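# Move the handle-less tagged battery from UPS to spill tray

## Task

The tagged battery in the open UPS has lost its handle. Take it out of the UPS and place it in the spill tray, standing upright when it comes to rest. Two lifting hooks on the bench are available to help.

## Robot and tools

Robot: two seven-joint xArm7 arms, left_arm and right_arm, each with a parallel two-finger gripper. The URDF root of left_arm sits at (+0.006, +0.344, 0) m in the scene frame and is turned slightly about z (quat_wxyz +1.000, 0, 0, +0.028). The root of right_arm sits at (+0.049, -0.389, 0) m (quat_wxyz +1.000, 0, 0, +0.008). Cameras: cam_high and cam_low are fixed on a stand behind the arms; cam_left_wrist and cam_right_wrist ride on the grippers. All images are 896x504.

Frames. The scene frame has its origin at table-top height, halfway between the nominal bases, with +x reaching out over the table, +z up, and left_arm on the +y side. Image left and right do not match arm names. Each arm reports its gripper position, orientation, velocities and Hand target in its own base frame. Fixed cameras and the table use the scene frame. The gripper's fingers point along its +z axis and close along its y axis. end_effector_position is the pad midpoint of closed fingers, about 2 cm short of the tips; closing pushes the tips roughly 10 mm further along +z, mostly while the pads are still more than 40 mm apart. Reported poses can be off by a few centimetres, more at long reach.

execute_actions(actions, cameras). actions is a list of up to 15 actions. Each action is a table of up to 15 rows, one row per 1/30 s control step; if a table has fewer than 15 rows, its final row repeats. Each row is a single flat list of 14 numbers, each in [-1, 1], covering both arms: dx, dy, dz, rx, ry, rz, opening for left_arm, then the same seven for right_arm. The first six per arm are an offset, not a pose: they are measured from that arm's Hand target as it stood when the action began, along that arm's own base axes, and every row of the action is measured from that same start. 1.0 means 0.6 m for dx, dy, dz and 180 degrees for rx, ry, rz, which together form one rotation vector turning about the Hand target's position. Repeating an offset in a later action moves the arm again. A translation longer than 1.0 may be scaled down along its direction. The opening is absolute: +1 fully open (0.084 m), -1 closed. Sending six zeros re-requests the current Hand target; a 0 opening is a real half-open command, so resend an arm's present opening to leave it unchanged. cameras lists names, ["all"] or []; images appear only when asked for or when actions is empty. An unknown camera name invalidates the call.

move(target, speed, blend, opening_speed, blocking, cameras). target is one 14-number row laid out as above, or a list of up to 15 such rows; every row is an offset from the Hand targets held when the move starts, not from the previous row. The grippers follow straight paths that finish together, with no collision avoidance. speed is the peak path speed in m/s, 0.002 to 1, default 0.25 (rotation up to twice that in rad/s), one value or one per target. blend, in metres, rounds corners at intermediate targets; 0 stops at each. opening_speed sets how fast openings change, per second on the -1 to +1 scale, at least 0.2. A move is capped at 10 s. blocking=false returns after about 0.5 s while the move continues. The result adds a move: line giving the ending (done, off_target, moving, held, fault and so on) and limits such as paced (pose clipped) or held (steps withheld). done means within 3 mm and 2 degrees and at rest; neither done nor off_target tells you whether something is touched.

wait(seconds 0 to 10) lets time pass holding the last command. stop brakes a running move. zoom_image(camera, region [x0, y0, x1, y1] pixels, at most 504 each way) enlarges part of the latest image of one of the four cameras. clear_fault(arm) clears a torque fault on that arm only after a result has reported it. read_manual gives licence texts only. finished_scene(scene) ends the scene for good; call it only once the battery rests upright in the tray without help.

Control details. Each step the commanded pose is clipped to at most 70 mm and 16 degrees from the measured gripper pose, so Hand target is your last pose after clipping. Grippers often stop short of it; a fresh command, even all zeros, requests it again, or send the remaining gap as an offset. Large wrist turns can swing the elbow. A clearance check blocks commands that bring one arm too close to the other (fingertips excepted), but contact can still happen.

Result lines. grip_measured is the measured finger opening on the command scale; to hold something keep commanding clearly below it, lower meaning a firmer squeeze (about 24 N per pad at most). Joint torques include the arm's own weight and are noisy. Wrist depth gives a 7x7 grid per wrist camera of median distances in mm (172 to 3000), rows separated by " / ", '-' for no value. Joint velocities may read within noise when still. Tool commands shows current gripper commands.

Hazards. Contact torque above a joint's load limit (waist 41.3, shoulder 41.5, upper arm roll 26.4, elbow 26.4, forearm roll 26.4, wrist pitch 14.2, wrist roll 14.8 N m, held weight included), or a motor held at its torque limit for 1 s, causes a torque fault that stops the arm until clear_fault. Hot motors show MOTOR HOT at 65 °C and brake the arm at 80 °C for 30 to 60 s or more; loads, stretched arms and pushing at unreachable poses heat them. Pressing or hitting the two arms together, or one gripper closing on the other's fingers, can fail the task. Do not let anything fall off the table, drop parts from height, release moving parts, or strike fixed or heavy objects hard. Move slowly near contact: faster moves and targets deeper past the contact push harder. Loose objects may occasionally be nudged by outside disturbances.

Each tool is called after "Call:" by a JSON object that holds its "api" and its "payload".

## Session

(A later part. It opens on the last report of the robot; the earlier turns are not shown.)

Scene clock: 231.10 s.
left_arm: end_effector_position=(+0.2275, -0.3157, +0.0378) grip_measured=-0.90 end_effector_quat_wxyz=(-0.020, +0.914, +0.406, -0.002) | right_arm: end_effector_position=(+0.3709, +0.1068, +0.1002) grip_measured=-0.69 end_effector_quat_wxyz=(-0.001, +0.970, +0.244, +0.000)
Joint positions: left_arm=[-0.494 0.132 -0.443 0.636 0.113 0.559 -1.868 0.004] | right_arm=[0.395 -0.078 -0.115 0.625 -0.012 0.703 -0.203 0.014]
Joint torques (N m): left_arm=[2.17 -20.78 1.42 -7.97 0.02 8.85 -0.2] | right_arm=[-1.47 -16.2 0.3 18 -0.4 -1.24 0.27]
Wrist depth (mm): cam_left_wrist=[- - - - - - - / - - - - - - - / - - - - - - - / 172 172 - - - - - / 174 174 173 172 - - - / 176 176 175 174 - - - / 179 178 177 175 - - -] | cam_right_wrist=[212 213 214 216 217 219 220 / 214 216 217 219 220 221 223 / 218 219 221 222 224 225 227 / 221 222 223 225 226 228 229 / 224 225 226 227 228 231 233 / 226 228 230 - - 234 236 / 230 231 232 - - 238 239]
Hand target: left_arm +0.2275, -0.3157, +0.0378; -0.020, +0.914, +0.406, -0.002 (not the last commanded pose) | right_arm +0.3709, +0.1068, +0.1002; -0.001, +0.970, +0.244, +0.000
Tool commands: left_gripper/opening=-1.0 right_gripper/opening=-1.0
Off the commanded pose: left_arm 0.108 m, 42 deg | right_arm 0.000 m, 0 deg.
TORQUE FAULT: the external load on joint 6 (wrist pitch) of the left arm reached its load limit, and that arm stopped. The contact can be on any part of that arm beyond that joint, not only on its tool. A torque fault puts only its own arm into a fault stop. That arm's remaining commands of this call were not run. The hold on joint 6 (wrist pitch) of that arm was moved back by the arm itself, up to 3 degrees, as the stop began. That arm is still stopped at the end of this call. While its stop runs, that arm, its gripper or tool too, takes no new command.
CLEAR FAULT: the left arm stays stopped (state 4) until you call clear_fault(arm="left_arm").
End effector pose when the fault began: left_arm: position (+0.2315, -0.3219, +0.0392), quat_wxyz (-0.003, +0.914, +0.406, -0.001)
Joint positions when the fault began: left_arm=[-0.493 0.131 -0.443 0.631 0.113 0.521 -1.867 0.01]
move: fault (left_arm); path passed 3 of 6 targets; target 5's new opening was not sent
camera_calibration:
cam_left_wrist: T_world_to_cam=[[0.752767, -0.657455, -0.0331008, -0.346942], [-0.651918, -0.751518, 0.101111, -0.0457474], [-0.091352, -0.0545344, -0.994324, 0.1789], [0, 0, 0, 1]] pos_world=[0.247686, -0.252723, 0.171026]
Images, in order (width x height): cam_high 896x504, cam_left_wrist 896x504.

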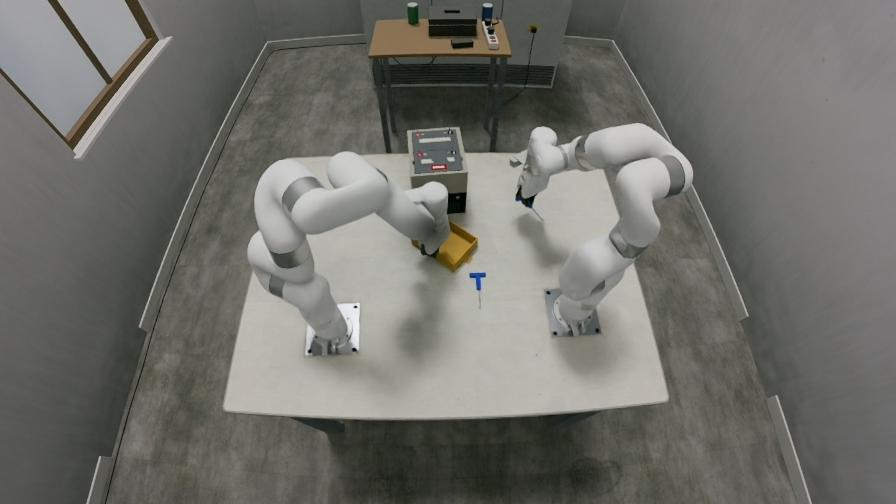

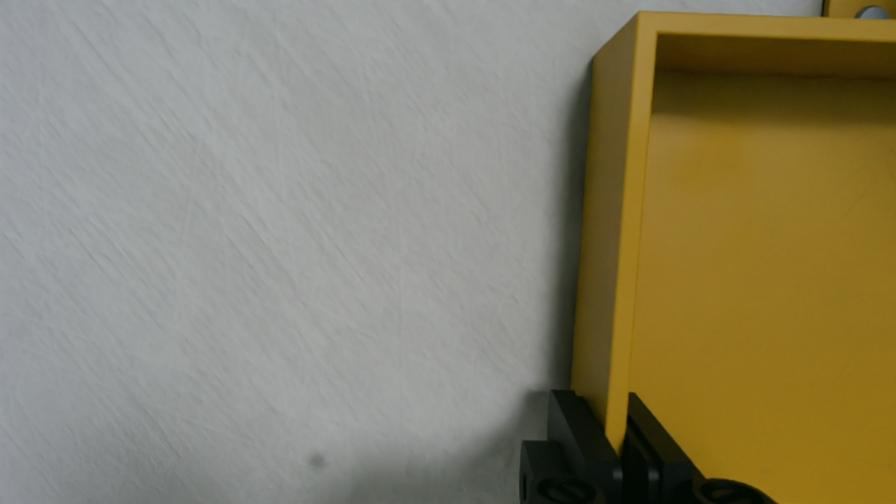

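Call:
{"api": "clear_fault", "payload": {"arm": "left_arm"}}

Call:
{"api": "execute_actions", "payload": {"actions": [[[0,0,0,0,0,0,0,0,0,0,0,0,0,-1]]]}}

Call:
{"api": "move", "payload": {"target": [0,0,0.2,0,0,0,0,0,0,0,0,0,0,-1], "cameras": ["cam_left_wrist","cam_high"]}}

Scene clock: 258.20 s.
left_arm: end_effector_position=(+0.2275, -0.3157, +0.0378) grip_measured=-0.90 end_effector_quat_wxyz=(-0.020, +0.914, +0.406, -0.002) | right_arm: end_effector_position=(+0.3709, +0.1068, +0.1002) grip_measured=-0.69 end_effector_quat_wxyz=(-0.001, +0.970, +0.244, +0.000)
Joint positions: left_arm=[-0.494 0.132 -0.443 0.636 0.113 0.56 -1.868 0.004] | right_arm=[0.395 -0.078 -0.115 0.625 -0.012 0.703 -0.203 0.014]
Joint torques (N m): left_arm=[2.22 -20.67 1.52 -7.5 0.07 8.91 -0.15] | right_arm=[-1.54 -16.29 0.34 17.73 -0.38 -1.27 0.21]
Motor temperatures (°C): left_arm=[43 34 35 42 39 47 41] | right_arm=[38 39 39 47 37 40 39]
Wrist depth (mm): cam_left_wrist=[- - - - - - - / - - - - - - - / - - - - - - - / 172 - - - - - - / 174 174 173 172 - - - / 177 176 175 174 - - - / 179 178 177 175 - - -] | cam_right_wrist=[212 213 214 216 218 219 220 / 215 215 217 219 221 222 223 / 218 219 220 222 224 224 226 / 221 222 223 225 226 228 229 / 224 226 226 226 228 231 234 / 226 229 230 - - 235 236 / 229 231 232 - - 238 240]
Hand target: left_arm +0.2275, -0.3157, +0.0378; -0.020, +0.914, +0.406, -0.002 (not the last commanded pose) | right_arm +0.3709, +0.1068, +0.1002; -0.001, +0.970, +0.244, +0.000
Tool commands: left_gripper/opening=-1.0 right_gripper/opening=-1.0
Off the commanded pose: left_arm 0.108 m, 42 deg | right_arm 0.000 m, 0 deg.
TORQUE FAULT, CONTINUED: the left arm's stop, for the torque fault of joint 6 (wrist pitch) that an earlier result reported, is over. The call counts as one of the actions that you can send in this scene. The hold on joint 6 (wrist pitch) of that arm was moved back by the arm itself, up to 3 degrees, as the stop began. That arm's target is now where it stood when the stop ended, not its last command. That arm's gripper keeps its grip as last carried out, and that arm accepts commands again: back off and push less far.
CLEAR FAULT: your call cleared the left arm's torque fault. If a joint's load stays at its limit, that arm stops again at once.

Scene clock: 258.90 s.
left_arm: end_effector_position=(+0.2275, -0.3157, +0.0378) grip_measured=-0.01 end_effector_quat_wxyz=(-0.020, +0.914, +0.406, -0.002) | right_arm: end_effector_position=(+0.3709, +0.1068, +0.1002) grip_measured=-0.69 end_effector_quat_wxyz=(-0.001, +0.970, +0.244, +0.000)
Joint positions: left_arm=[-0.494 0.132 -0.443 0.636 0.113 0.56 -1.868 0.044] | right_arm=[0.395 -0.078 -0.115 0.625 -0.012 0.703 -0.203 0.014]
Joint torques (N m): left_arm=[0.06 -20.81 -0.64 14.08 -0.23 -1.55 -0.17] | right_arm=[-1.47 -16.33 0.23 17.74 -0.33 -1.31 0.18]
Wrist depth (mm): cam_left_wrist=[- - - - - - - / - - - - - - - / - - - - - - - / 172 - - - - - - / 174 173 173 - - - - / 176 175 174 172 - - - / 178 177 176 - - - -] | cam_right_wrist=[212 213 215 216 218 219 220 / 215 216 217 219 220 221 223 / 218 219 220 222 224 225 226 / 220 222 223 225 226 228 230 / 224 225 226 227 228 232 233 / 226 228 229 - - 235 237 / 230 231 232 - - 238 239]
Hand target: left_arm +0.2275, -0.3157, +0.0378; -0.020, +0.914, +0.406, -0.002 | right_arm +0.3709, +0.1068, +0.1002; -0.001, +0.970, +0.244, +0.000
Off the commanded pose: left_arm 0.000 m, 0 deg | right_arm 0.000 m, 0 deg.

Scene clock: 260.07 s.
left_arm: end_effector_position=(+0.2275, -0.3157, +0.1578) grip_measured=-0.01 end_effector_quat_wxyz=(-0.020, +0.914, +0.406, -0.002) | right_arm: end_effector_position=(+0.3709, +0.1068, +0.1002) grip_measured=-0.69 end_effector_quat_wxyz=(-0.001, +0.970, +0.244, +0.000)
Joint positions: left_arm=[-0.489 -0.171 -0.449 0.746 -0.087 0.942 -1.714 0.044] | right_arm=[0.395 -0.078 -0.115 0.625 -0.012 0.703 -0.203 0.014]
Joint torques (N m): left_arm=[0.38 -17.76 1.3 17.61 -0.75 -1.01 0.27] | right_arm=[-1.37 -16.38 0.33 17.69 -0.39 -1.3 0.23]
Wrist depth (mm): cam_left_wrist=[286 283 282 280 278 276 275 / 289 286 285 282 279 275 276 / 292 290 288 286 281 279 276 / 295 293 291 289 285 283 280 / 300 297 295 293 287 285 283 / 302 301 297 296 290 289 286 / 306 303 301 299 293 - 284] | cam_right_wrist=[212 213 214 216 217 219 220 / 214 216 218 219 220 222 223 / 218 218 220 222 223 225 226 / 220 222 223 225 226 227 230 / 224 225 226 227 228 232 233 / 227 228 230 - - 235 236 / 230 231 231 - - 237 240]
Hand target: left_arm +0.2275, -0.3157, +0.1578; -0.020, +0.914, +0.406, -0.002 | right_arm +0.3709, +0.1068, +0.1002; -0.001, +0.970, +0.244, +0.000
Off the commanded pose: left_arm 0.000 m, 0 deg | right_arm 0.000 m, 0 deg.
move: done
camera_calibration:
cam_left_wrist: T_world_to_cam=[[0.75276, -0.657459, -0.0331756, -0.342948], [-0.651912, -0.751514, 0.101176, -0.0579], [-0.0914511, -0.0545339, -0.994315, 0.298241], [0, 0, 0, 1]] pos_world=[0.247686, -0.252723, 0.291026]
Images, in order (width x height): cam_high 896x504, cam_left_wrist 896x504.

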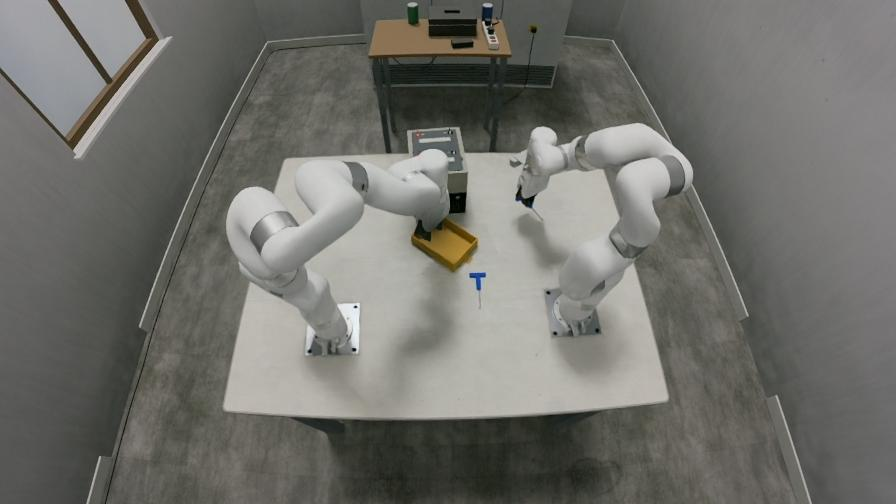

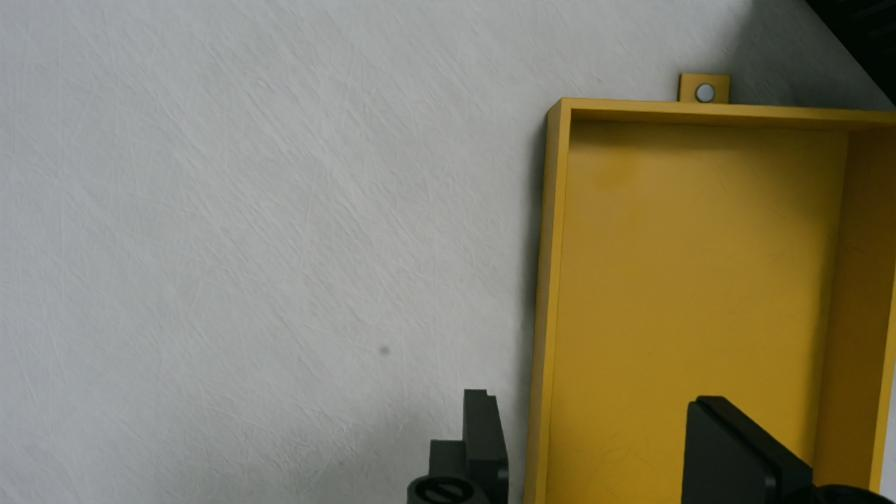

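Call:
{"api": "move", "payload": {"target": [[0.121,0.443,0.07,-0.0824,0.1554,-0.2564,0,0,0,0,0,0,0,-1],[0.121,0.443,0.07,-0.0824,0.1554,-0.2564,0,-0.4368,0.6343,0.067,0,0,-0.144,-1],[0.121,0.443,0.07,-0.0824,0.1554,-0.2564,0,-0.4368,0.6343,-0.1233,0,0,-0.144,-1],[0.121,0.443,0.07,-0.0824,0.1554,-0.2564,0,-0.4368,0.6343,-0.1233,0,0,-0.144,0],[0.121,0.443,0.07,-0.0824,0.1554,-0.2564,0,-0.4368,0.6343,0.067,0,0,-0.144,0]], "opening_speed": 2, "speed": [0.5,0.4,0.12,0.1,0.2], "blend": [0.03,0.005,0,0,0], "cameras": ["cam_high","cam_right_wrist"]}}

Scene clock: 277.07 s.
left_arm: end_effector_position=(+0.3001, -0.0499, +0.1998) grip_measured=-0.01 end_effector_quat_wxyz=(+0.000, +0.966, +0.000, -0.259) | right_arm: end_effector_position=(+0.1088, +0.4874, +0.1404) grip_measured=-0.01 end_effector_quat_wxyz=(-0.001, +1.000, +0.020, +0.000)
Joint positions: left_arm=[-0.235 -0.081 0.115 0.956 -0.052 1.557 -0.108 0.044] | right_arm=[0.895 0.214 0.478 1.09 -0.124 0.902 1.401 0.044]
Joint torques (N m): left_arm=[0.32 -18.9 0.26 16.88 0.55 -0.15 0.26] | right_arm=[-1.22 -21.71 1.99 19.37 0.77 -1.17 -0.49]
Wrist depth (mm): cam_left_wrist=[283 283 282 281 280 279 279 / 302 300 299 298 297 296 296 / 328 326 325 324 322 321 321 / 351 350 348 348 345 344 343 / 387 385 384 382 382 379 375 / 420 419 417 415 413 411 408 / 460 445 441 - 450 - 447] | cam_right_wrist=[248 251 253 256 258 256 259 / 251 253 257 259 261 253 262 / 255 257 260 262 264 266 254 / 258 260 263 263 266 269 273 / 261 264 266 267 270 274 276 / 265 267 268 272 273 276 279 / 267 270 - 275 278 281 283]
Hand target: left_arm +0.3001, -0.0499, +0.1998; +0.000, +0.966, +0.000, -0.259 | right_arm +0.1088, +0.4874, +0.1404; -0.001, +1.000, +0.020, +0.000
Off the commanded pose: left_arm 0.000 m, 0 deg | right_arm 0.000 m, 0 deg.
move: done; limits=paced
camera_calibration:
cam_right_wrist: T_world_to_cam=[[0.0797634, -0.996253, 0.0334341, 0.497493], [-0.989949, -0.0752398, 0.11975, 0.178061], [-0.116786, -0.0426498, -0.992241, 0.304535], [0, 0, 0, 1]] pos_world=[0.172155, 0.522014, 0.264216]
Images, in order (width x height): cam_high 896x504, cam_right_wrist 896x504.

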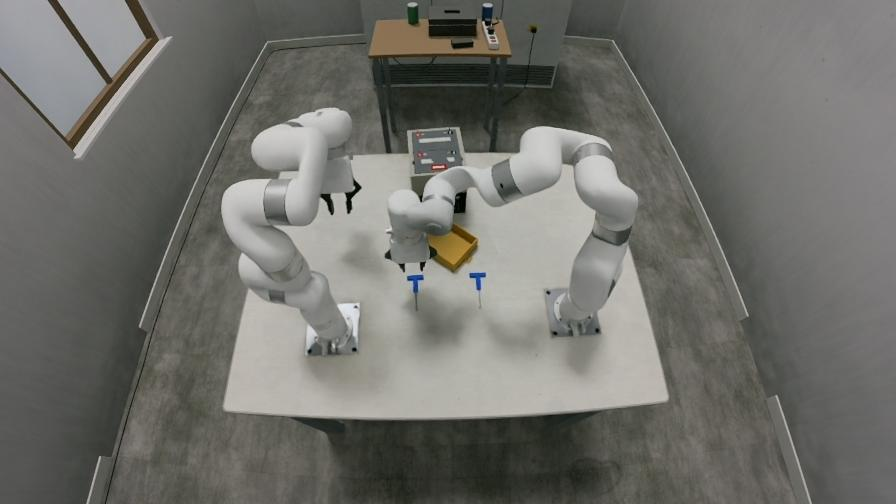

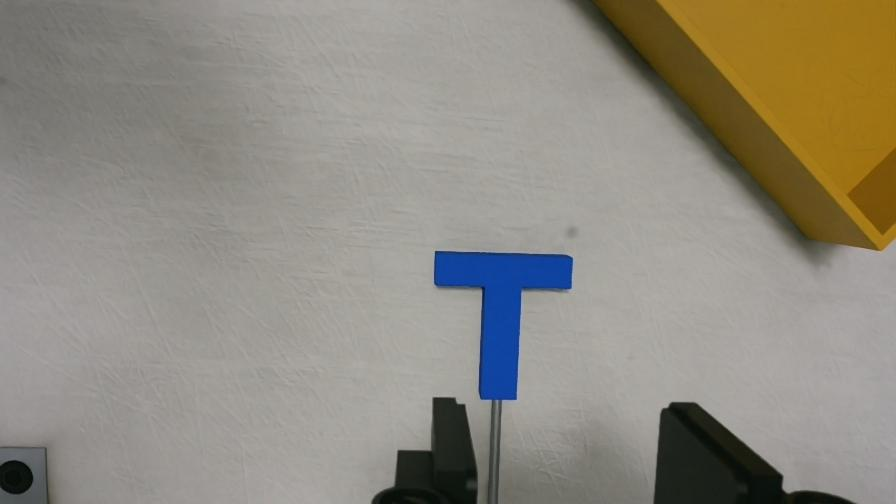

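Call:
{"api": "move", "payload": {"target": [[0,0,0,0,0,0,0,0.0148,-0.3343,-0.033,0,0.1667,-0.0128,0],[-0.2652,-0.335,-0.133,0,0,0,0,0.0148,-0.3343,-0.13,0,0.1667,-0.0128,0],[-0.2652,-0.335,-0.2855,0,0,0,0,0.0148,-0.3343,-0.1865,0,0.1667,-0.0128,0],[-0.2652,-0.335,-0.2855,0,0,0,-1,0.0148,-0.3343,-0.1865,0,0.1667,-0.0128,-1],[-0.2652,-0.335,-0.1,0,0,0,-1,0.0148,-0.3343,0,0,0.1667,-0.0128,-1]], "opening_speed": 2, "speed": [0.35,0.3,0.12,0.1,0.2], "blend": [0.02,0.005,0,0,0], "cameras": ["all"]}}

Scene clock: 293.00 s.
left_arm: end_effector_position=(+0.1410, -0.2509, +0.1398) grip_measured=-0.71 end_effector_quat_wxyz=(+0.000, +0.966, +0.000, -0.259) | right_arm: end_effector_position=(+0.1177, +0.2868, +0.1404) grip_measured=-0.70 end_effector_quat_wxyz=(-0.006, +0.966, -0.001, -0.259)
Joint positions: left_arm=[-0.549 -0.203 -0.225 0.63 -0.419 1.257 -0.542 0.013] | right_arm=[0.607 -0.178 0.28 0.653 0.483 1.216 0.615 0.013]
Joint torques (N m): left_arm=[0.33 -17.17 1.05 16.31 0.33 -0.18 -0.19] | right_arm=[-1.39 -13.73 -1.14 17.93 0.19 -0.68 0.32]
Wrist depth (mm): cam_left_wrist=[223 222 221 221 220 220 219 / 236 236 235 234 233 233 232 / 257 256 250 250 254 253 252 / 275 274 273 273 272 271 270 / 295 303 294 293 291 292 298 / 307 328 328 - - 324 323 / 305 358 - - - 352 351] | cam_right_wrist=[216 183 217 217 219 218 220 / 229 230 230 235 232 232 232 / 249 250 251 251 253 253 254 / 267 268 268 269 270 272 272 / 294 295 282 283 - 293 300 / 319 321 321 - 325 327 328 / 349 350 - - - 358 357]
Hand target: left_arm +0.1410, -0.2509, +0.1398; +0.000, +0.966, +0.000, -0.259 | right_arm +0.1177, +0.2868, +0.1404; -0.006, +0.966, -0.001, -0.259
Off the commanded pose: left_arm 0.000 m, 0 deg | right_arm 0.000 m, 0 deg.
move: done
camera_calibration:
cam_left_wrist: T_world_to_cam=[[0.0167435, -0.999851, -0.00419966, -0.222052], [-0.803096, -0.0159505, 0.595636, 0.0729726], [-0.595614, -0.0066003, -0.803244, 0.332327], [0, 0, 0, 1]] pos_world=[0.26026, -0.218662, 0.222542]
cam_right_wrist: T_world_to_cam=[[0.0474628, -0.998873, -0.000716984, 0.306306], [-0.799536, -0.0384213, 0.599387, 0.0715259], [-0.598739, -0.0278754, -0.800459, 0.322535], [0, 0, 0, 1]] pos_world=[0.235763, 0.3177, 0.215523]

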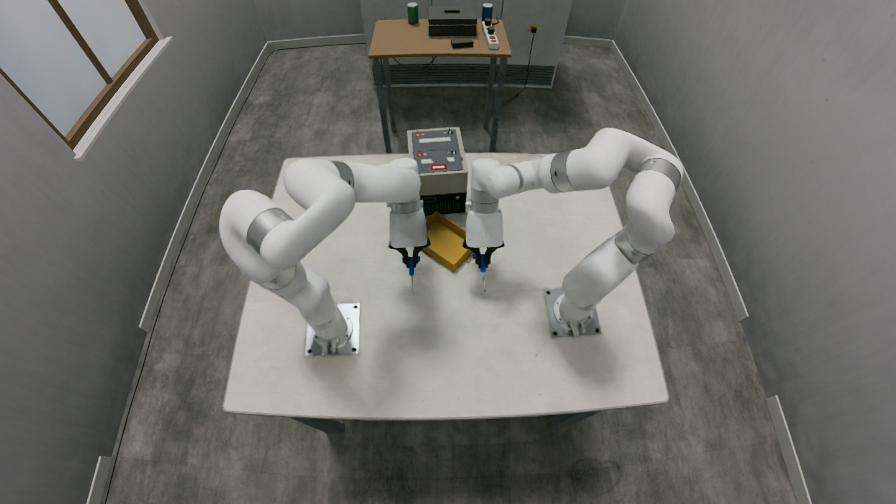

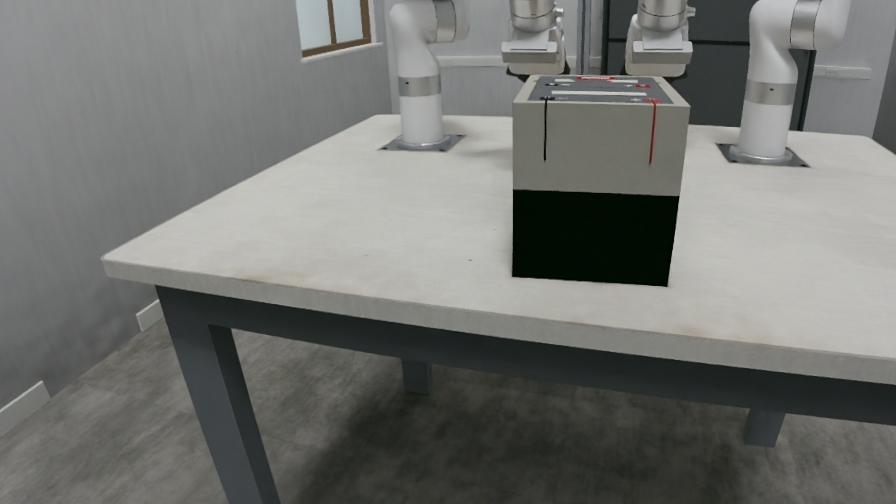

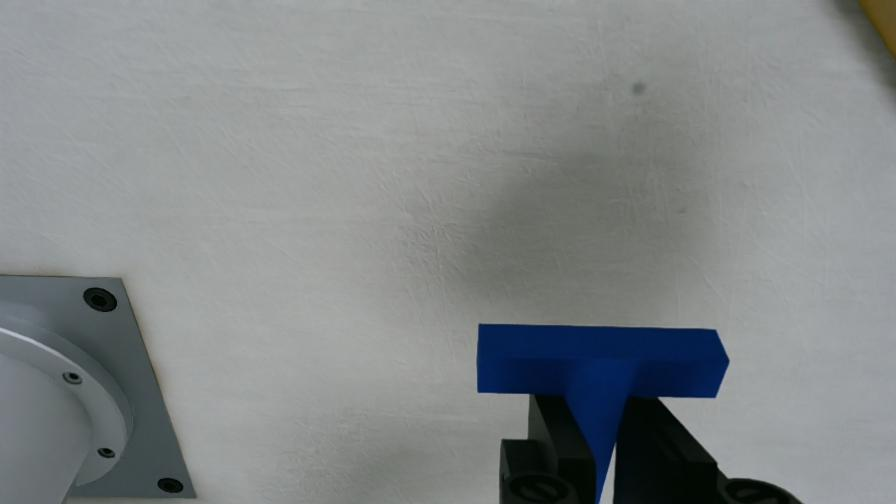

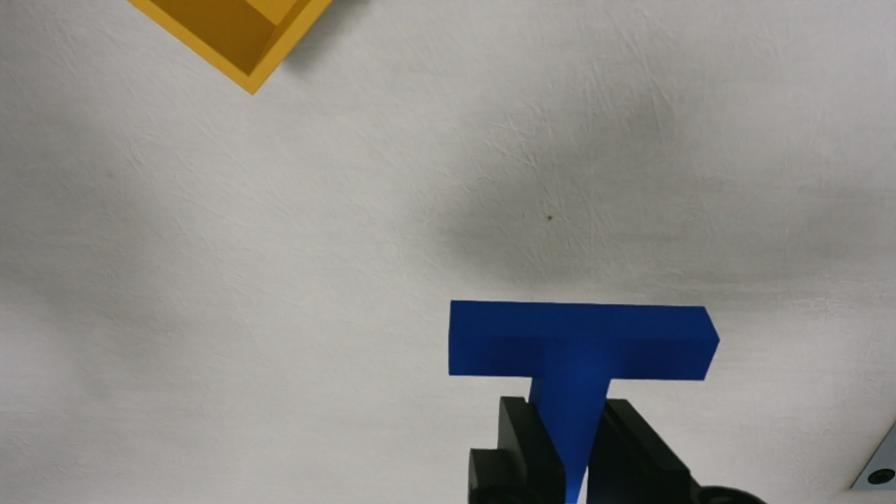

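Call:
{"api": "move", "payload": {"target": [0.2383,-0.036,0.3337,0.0039,-0.5,0.0039,-1,0.2572,0.062,0.3327,0.0139,-0.4999,0.0139,-1], "speed": 0.35, "cameras": ["all"]}}

Scene clock: 324.87 s.
left_arm: end_effector_position=(+0.2839, -0.2725, +0.3400) grip_measured=-0.71 end_effector_quat_wxyz=(-0.004, +0.866, +0.007, +0.500) | right_arm: end_effector_position=(+0.2720, +0.3240, +0.3400) grip_measured=-0.70 end_effector_quat_wxyz=(-0.018, +0.866, +0.028, +0.500)
Joint positions: left_arm=[-0.226 -0.966 -0.759 0.46 0.36 0.587 -1.202 0.013] | right_arm=[0.232 -0.853 0.82 0.551 -0.441 0.572 1.295 0.013]
Joint torques (N m): left_arm=[-0.05 0.89 6.1 15.85 0.55 -1.38 -0.24] | right_arm=[-0.88 -1.28 -7.57 17.84 -0.25 -1.25 0.38]
Wrist depth (mm): cam_left_wrist=[2614 - - 1449 1402 1474 - / 2595 - - 2474 2483 2381 - / 2538 2727 2614 2675 2585 2528 2717 / 2257 2264 2333 - 429 451 2389 / 671 647 2087 - 393 382 2008 / 579 587 586 - - 332 345 / 530 535 - - - 316 328] | cam_right_wrist=[- - 1503 1449 1487 2356 - / 2899 - 2510 2556 2510 2457 - / 2595 2664 473 2614 2604 2604 2874 / 2228 407 413 422 2348 2389 2483 / 650 352 382 388 2206 2125 2145 / 569 316 320 - 597 601 608 / 519 316 317 - - 548 553]
Hand target: left_arm +0.2839, -0.2725, +0.3401; -0.004, +0.866, +0.007, +0.500 | right_arm +0.2720, +0.3240, +0.3400; -0.018, +0.866, +0.028, +0.500
Off the commanded pose: left_arm 0.000 m, 0 deg | right_arm 0.000 m, 0 deg.
move: done
camera_calibration:
cam_left_wrist: T_world_to_cam=[[0.0197023, -0.999666, 0.016738, -0.253091], [-0.595386, -0.0251802, -0.803045, 0.482284], [0.803198, 0.00585629, -0.595683, 0.113867], [0, 0, 0, 1]] pos_world=[0.200674, -0.241529, 0.459361]
cam_right_wrist: T_world_to_cam=[[0.0562672, -0.997286, 0.047487, 0.317062], [-0.596332, -0.0717158, -0.799528, 0.507783], [0.800763, 0.0166692, -0.598749, 0.112122], [0, 0, 0, 1]] pos_world=[0.195183, 0.350749, 0.458063]

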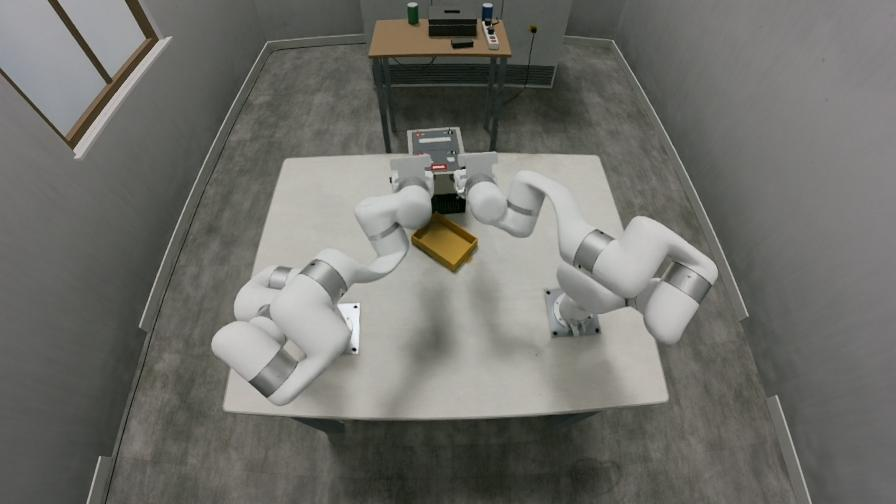

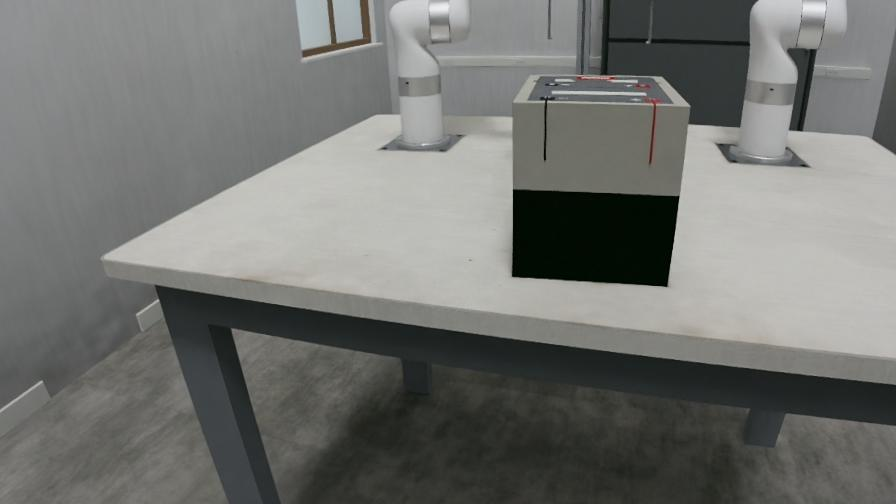

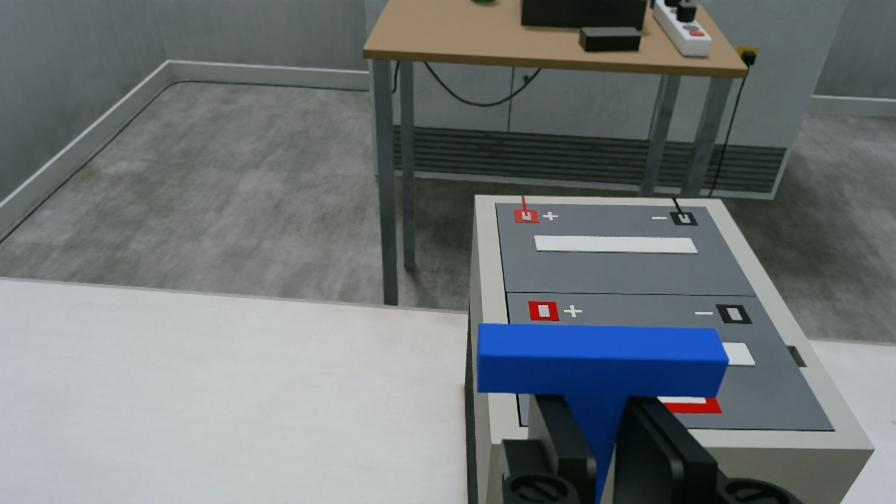

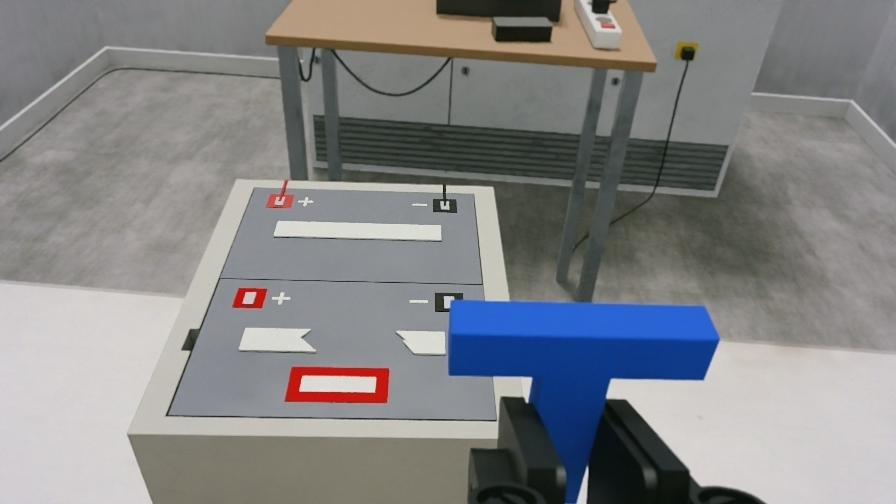

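Call:
{"api": "move", "payload": {"target": [[0.25,0.0033,0,0,0,0,-1,0,0,0,0,0,0,-1],[0.25,0.0033,-0.042,0,0,0,-1,0,0,0,0,0,0,-1]], "cameras": ["cam_low","cam_right_wrist","cam_high"]}}

Call:
{"api": "zoom_image", "payload": {"camera": "cam_right_wrist", "region": [100, 240, 300, 400]}}

Call:
{"api": "zoom_image", "payload": {"camera": "cam_low", "region": [500, 20, 700, 120]}}

Scene clock: 340.93 s.
left_arm: end_effector_position=(+0.4339, -0.2705, +0.3149) grip_measured=-0.71 end_effector_quat_wxyz=(-0.004, +0.866, +0.007, +0.500) | right_arm: end_effector_position=(+0.2720, +0.3240, +0.3400) grip_measured=-0.70 end_effector_quat_wxyz=(-0.018, +0.866, +0.028, +0.500)
Joint positions: left_arm=[0.4 -0.601 -0.963 0.654 0.716 0.192 -1.367 0.013] | right_arm=[0.232 -0.853 0.82 0.551 -0.441 0.572 1.295 0.013]
Joint torques (N m): left_arm=[-0.01 -1.69 5.75 16.6 -0.76 -1.19 -0.07] | right_arm=[-1.2 -1.26 -7.97 17.96 -0.09 -1.29 0.34]
Wrist depth (mm): cam_left_wrist=[2595 - - 1361 1356 1372 2192 / 2595 - - 2325 2356 1653 - / 2474 2727 2566 2483 2439 2405 2634 / 2199 2228 2242 2249 2286 2199 2333 / 1968 1991 1991 2119 2074 344 1968 / 549 551 553 - - 297 310 / 502 505 - - - 279 273] | cam_right_wrist=[- - 1499 1452 1477 2364 - / - - 2614 2556 2501 2501 - / - 223 474 2510 2634 2675 2839 / - 201 414 421 2364 2439 2457 / 631 351 381 388 2132 2132 2138 / 567 316 320 - 599 601 612 / 517 316 318 - - 548 552]
Hand target: left_arm +0.4339, -0.2705, +0.3149; -0.004, +0.866, +0.007, +0.500 | right_arm +0.2720, +0.3240, +0.3400; -0.018, +0.866, +0.028, +0.500
Off the commanded pose: left_arm 0.000 m, 0 deg | right_arm 0.000 m, 0 deg.
move: done
camera_calibration:
cam_right_wrist: T_world_to_cam=[[0.0562595, -0.997286, 0.0474939, 0.317061], [-0.59622, -0.0717144, -0.799611, 0.507799], [0.800847, 0.0166689, -0.598637, 0.112055], [0, 0, 0, 1]] pos_world=[0.195184, 0.350749, 0.458064]
Images, in order (width x height): cam_high 896x504, cam_low 896x504, cam_right_wrist 896x504.

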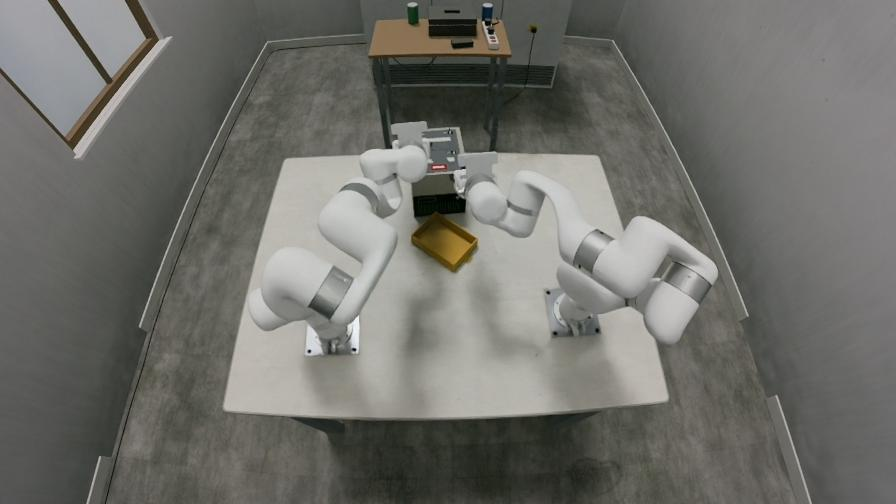

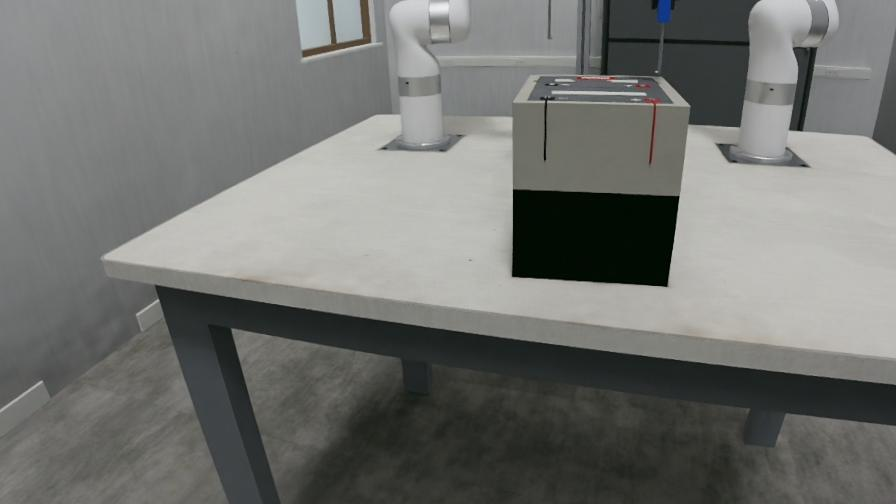

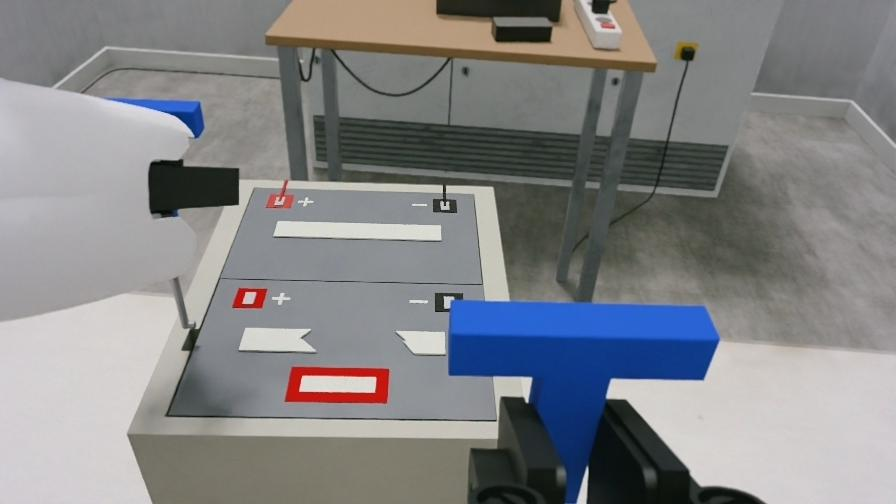

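Scaled by 2.520 from the camera's 896x504 image, which has a finer 1280x720 frame.

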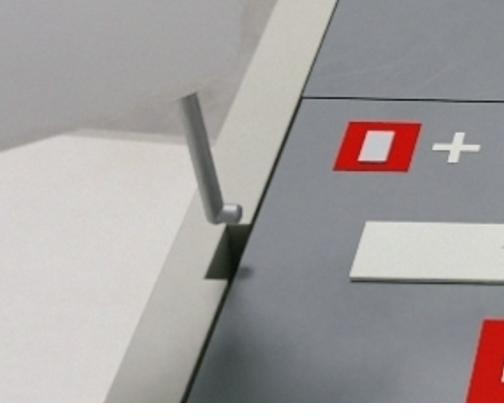

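Scaled by 2.520 from the camera's 896x504 image, which has a finer 1280x720 frame.

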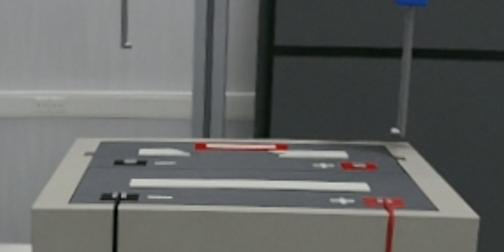

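Call:
{"api": "move", "payload": {"target": [[-0.25,-0.0033,0.042,0,0,0,-1,0.2762,-0.0367,0,0,0,0.4167,-1],[-0.25,-0.0033,0.042,0,0,0,-1,0.2762,-0.0367,-0.042,0,0,0.4167,-1]], "cameras": ["cam_left_wrist","cam_high"], "speed": 0.35, "blend": [0.02,0]}}

Call:
{"api": "zoom_image", "payload": {"camera": "cam_left_wrist", "region": [700, 260, 896, 420]}}

Scene clock: 372.73 s.
left_arm: end_effector_position=(+0.2839, -0.2725, +0.3401) grip_measured=-0.71 end_effector_quat_wxyz=(-0.004, +0.866, +0.007, +0.500) | right_arm: end_effector_position=(+0.4377, +0.3020, +0.3148) grip_measured=-0.70 end_effector_quat_wxyz=(-0.319, +0.670, +0.549, +0.385)
Joint positions: left_arm=[-0.244 -0.952 -0.743 0.462 0.396 0.595 -1.228 0.013] | right_arm=[0.568 0.326 -0.513 1.291 -1.769 -1.17 1.142 0.013]
Joint torques (N m): left_arm=[-0.69 0.51 6.86 16.16 -1 -0.92 0.33] | right_arm=[-1.49 -20.77 -1.99 17.03 2.45 -1.3 0.25]
Motor temperatures (°C): left_arm=[43 33 36 43 39 42 41] | right_arm=[38 38 40 47 36 40 39]
Wrist depth (mm): cam_left_wrist=[2595 - - 1437 1386 1487 - / 2624 - - 2492 2492 2356 - / 2528 2727 2634 2675 2604 2538 - / 2271 2309 2294 - 429 432 2294 / 665 652 2093 - 394 382 2008 / 582 584 586 - - 331 346 / 533 533 - - - 317 326] | cam_right_wrist=[1852 1924 1979 2080 2138 2213 2325 / 1957 2014 2119 2178 2279 2389 2492 / 789 827 811 814 2465 2547 2614 / 687 702 705 718 721 2333 2364 / 598 622 - 344 348 340 2044 / 536 542 - - - 293 1741 / 491 510 - - - 268 271]
Hand target: left_arm +0.2839, -0.2725, +0.3401; -0.004, +0.866, +0.007, +0.500 | right_arm +0.4377, +0.3020, +0.3148; -0.319, +0.670, +0.549, +0.385
Off the commanded pose: left_arm 0.000 m, 0 deg | right_arm 0.000 m, 0 deg.
move: done; blend cut to 0.0126 m at target 1; limits=paced
camera_calibration:
cam_left_wrist: T_world_to_cam=[[0.019698, -0.999666, 0.0167407, -0.253091], [-0.595209, -0.0251786, -0.803176, 0.482308], [0.803329, 0.00585676, -0.595506, 0.113759], [0, 0, 0, 1]] pos_world=[0.200673, -0.241529, 0.45936]
Images, in order (width x height): cam_high 896x504, cam_left_wrist 896x504.

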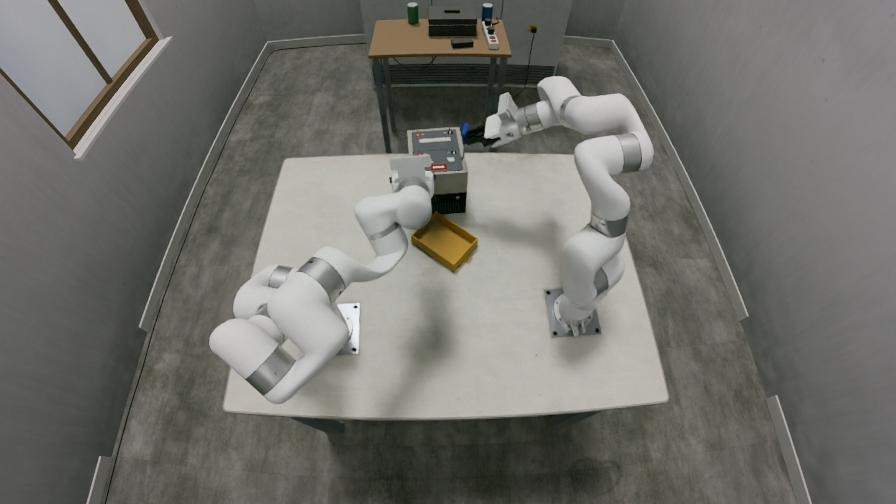

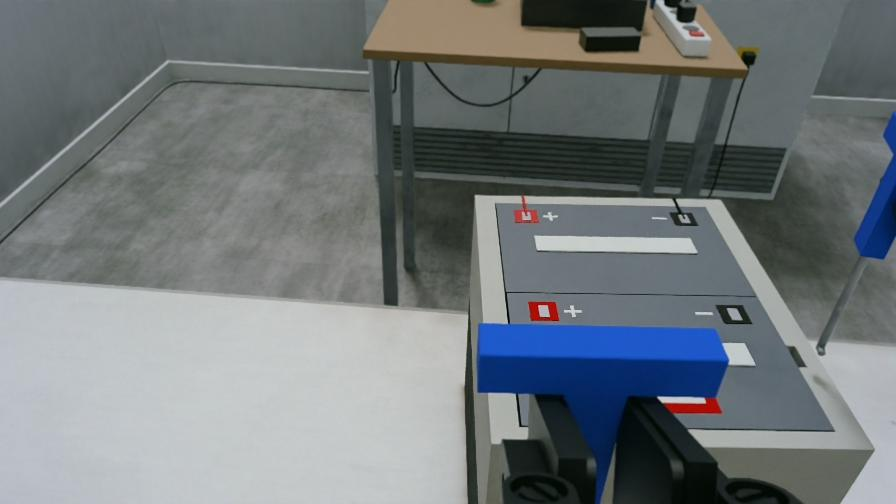

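Scaled by 2.571 from the camera's 896x504 image, which has a finer 1280x720 frame.

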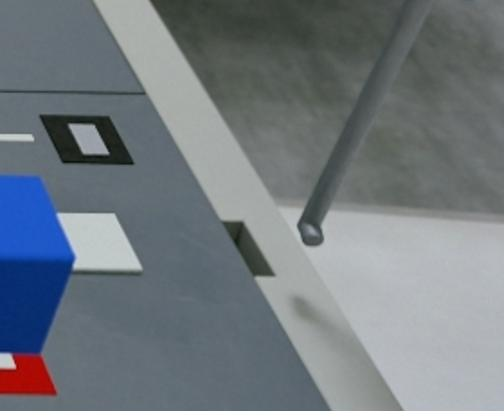

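Call:
{"api": "move", "payload": {"target": [0,0,0,0,0,0,-1,0.0095,0.0112,-0.011,0,0,0,-1], "cameras": ["cam_left_wrist","cam_low"]}}

Call:
{"api": "zoom_image", "payload": {"camera": "cam_left_wrist", "region": [740, 300, 880, 400]}}

Call:
{"api": "zoom_image", "payload": {"camera": "cam_low", "region": [500, 40, 600, 110]}}

Scene clock: 388.03 s.
left_arm: end_effector_position=(+0.2839, -0.2725, +0.3401) grip_measured=-0.71 end_effector_quat_wxyz=(-0.004, +0.866, +0.007, +0.500) | right_arm: end_effector_position=(+0.4434, +0.3087, +0.3083) grip_measured=-0.70 end_effector_quat_wxyz=(-0.319, +0.670, +0.549, +0.385)
Joint positions: left_arm=[-0.244 -0.952 -0.743 0.462 0.396 0.595 -1.228 0.013] | right_arm=[0.568 0.356 -0.505 1.31 -1.751 -1.165 1.135 0.013]
Joint torques (N m): left_arm=[-0.79 0.34 6.86 16.28 -1.11 -0.95 0.36] | right_arm=[-1.6 -22.02 -2.13 16.99 3.52 -1.23 -0.37]
Wrist depth (mm): cam_left_wrist=[2595 - - 1468 1405 1483 - / 2634 - - 2519 2501 2340 - / 2519 2717 2585 2675 2575 1903 290 / 2242 2302 2302 - 430 433 2264 / 665 652 2093 - 394 382 2014 / 581 587 586 - - 332 346 / 533 533 - - - 316 326] | cam_right_wrist=[1823 1888 1985 2044 2132 2242 2325 / 1935 2038 2106 2158 2302 2389 2448 / 806 822 798 806 2405 2624 2675 / 675 691 698 708 712 2325 2356 / 587 613 - 335 339 328 2026 / 529 532 278 - - 284 1728 / 482 487 - - - 259 261]
Hand target: left_arm +0.2839, -0.2725, +0.3401; -0.004, +0.866, +0.007, +0.500 | right_arm +0.4434, +0.3087, +0.3082; -0.319, +0.670, +0.549, +0.385
Off the commanded pose: left_arm 0.000 m, 0 deg | right_arm 0.000 m, 0 deg.
move: done
camera_calibration:
cam_left_wrist: T_world_to_cam=[[0.019698, -0.999666, 0.0167407, -0.253091], [-0.595209, -0.0251786, -0.803176, 0.482308], [0.803329, 0.00585676, -0.595506, 0.113759], [0, 0, 0, 1]] pos_world=[0.200673, -0.241529, 0.45936]
Images, in order (width x height): cam_low 896x504, cam_left_wrist 896x504.

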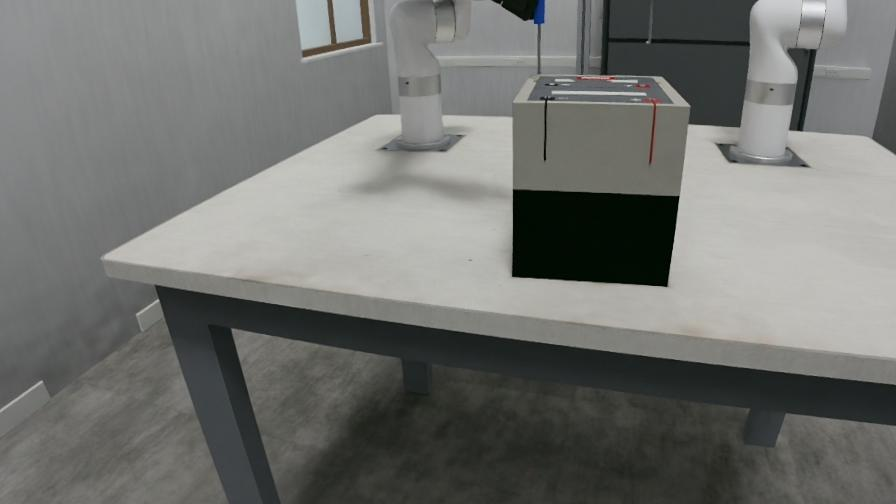

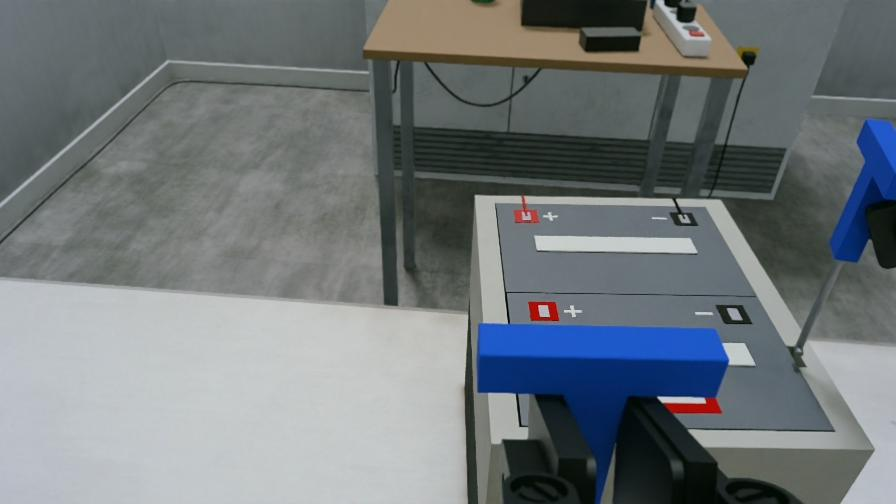

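Scaled by 3.600 from the camera's 896x504 image, which has a finer 1280x720 frame.

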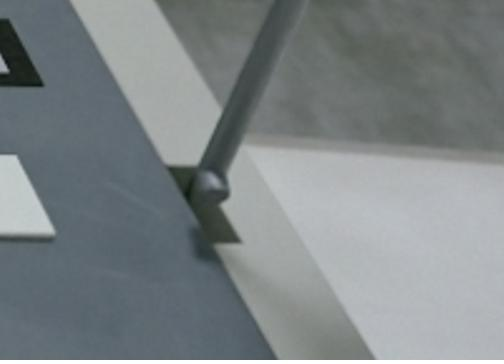

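Scaled by 5.040 from the camera's 896x504 image, which has a finer 1280x720 frame.

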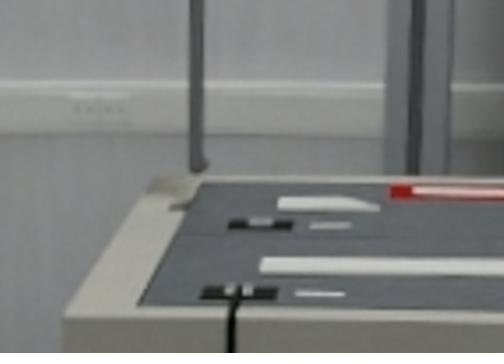

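Call:
{"api": "zoom_image", "payload": {"camera": "cam_low", "region": [520, 60, 560, 90]}}

Scaled by 12.600 from the camera's 896x504 image, which has a finer 1280x720 frame.

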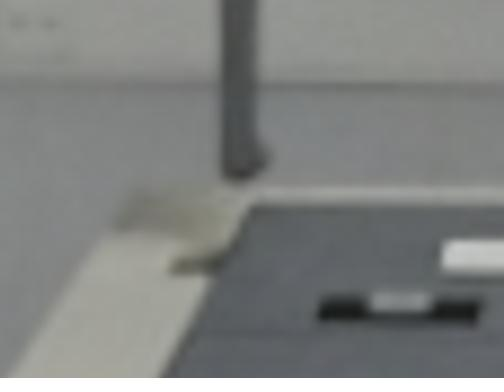

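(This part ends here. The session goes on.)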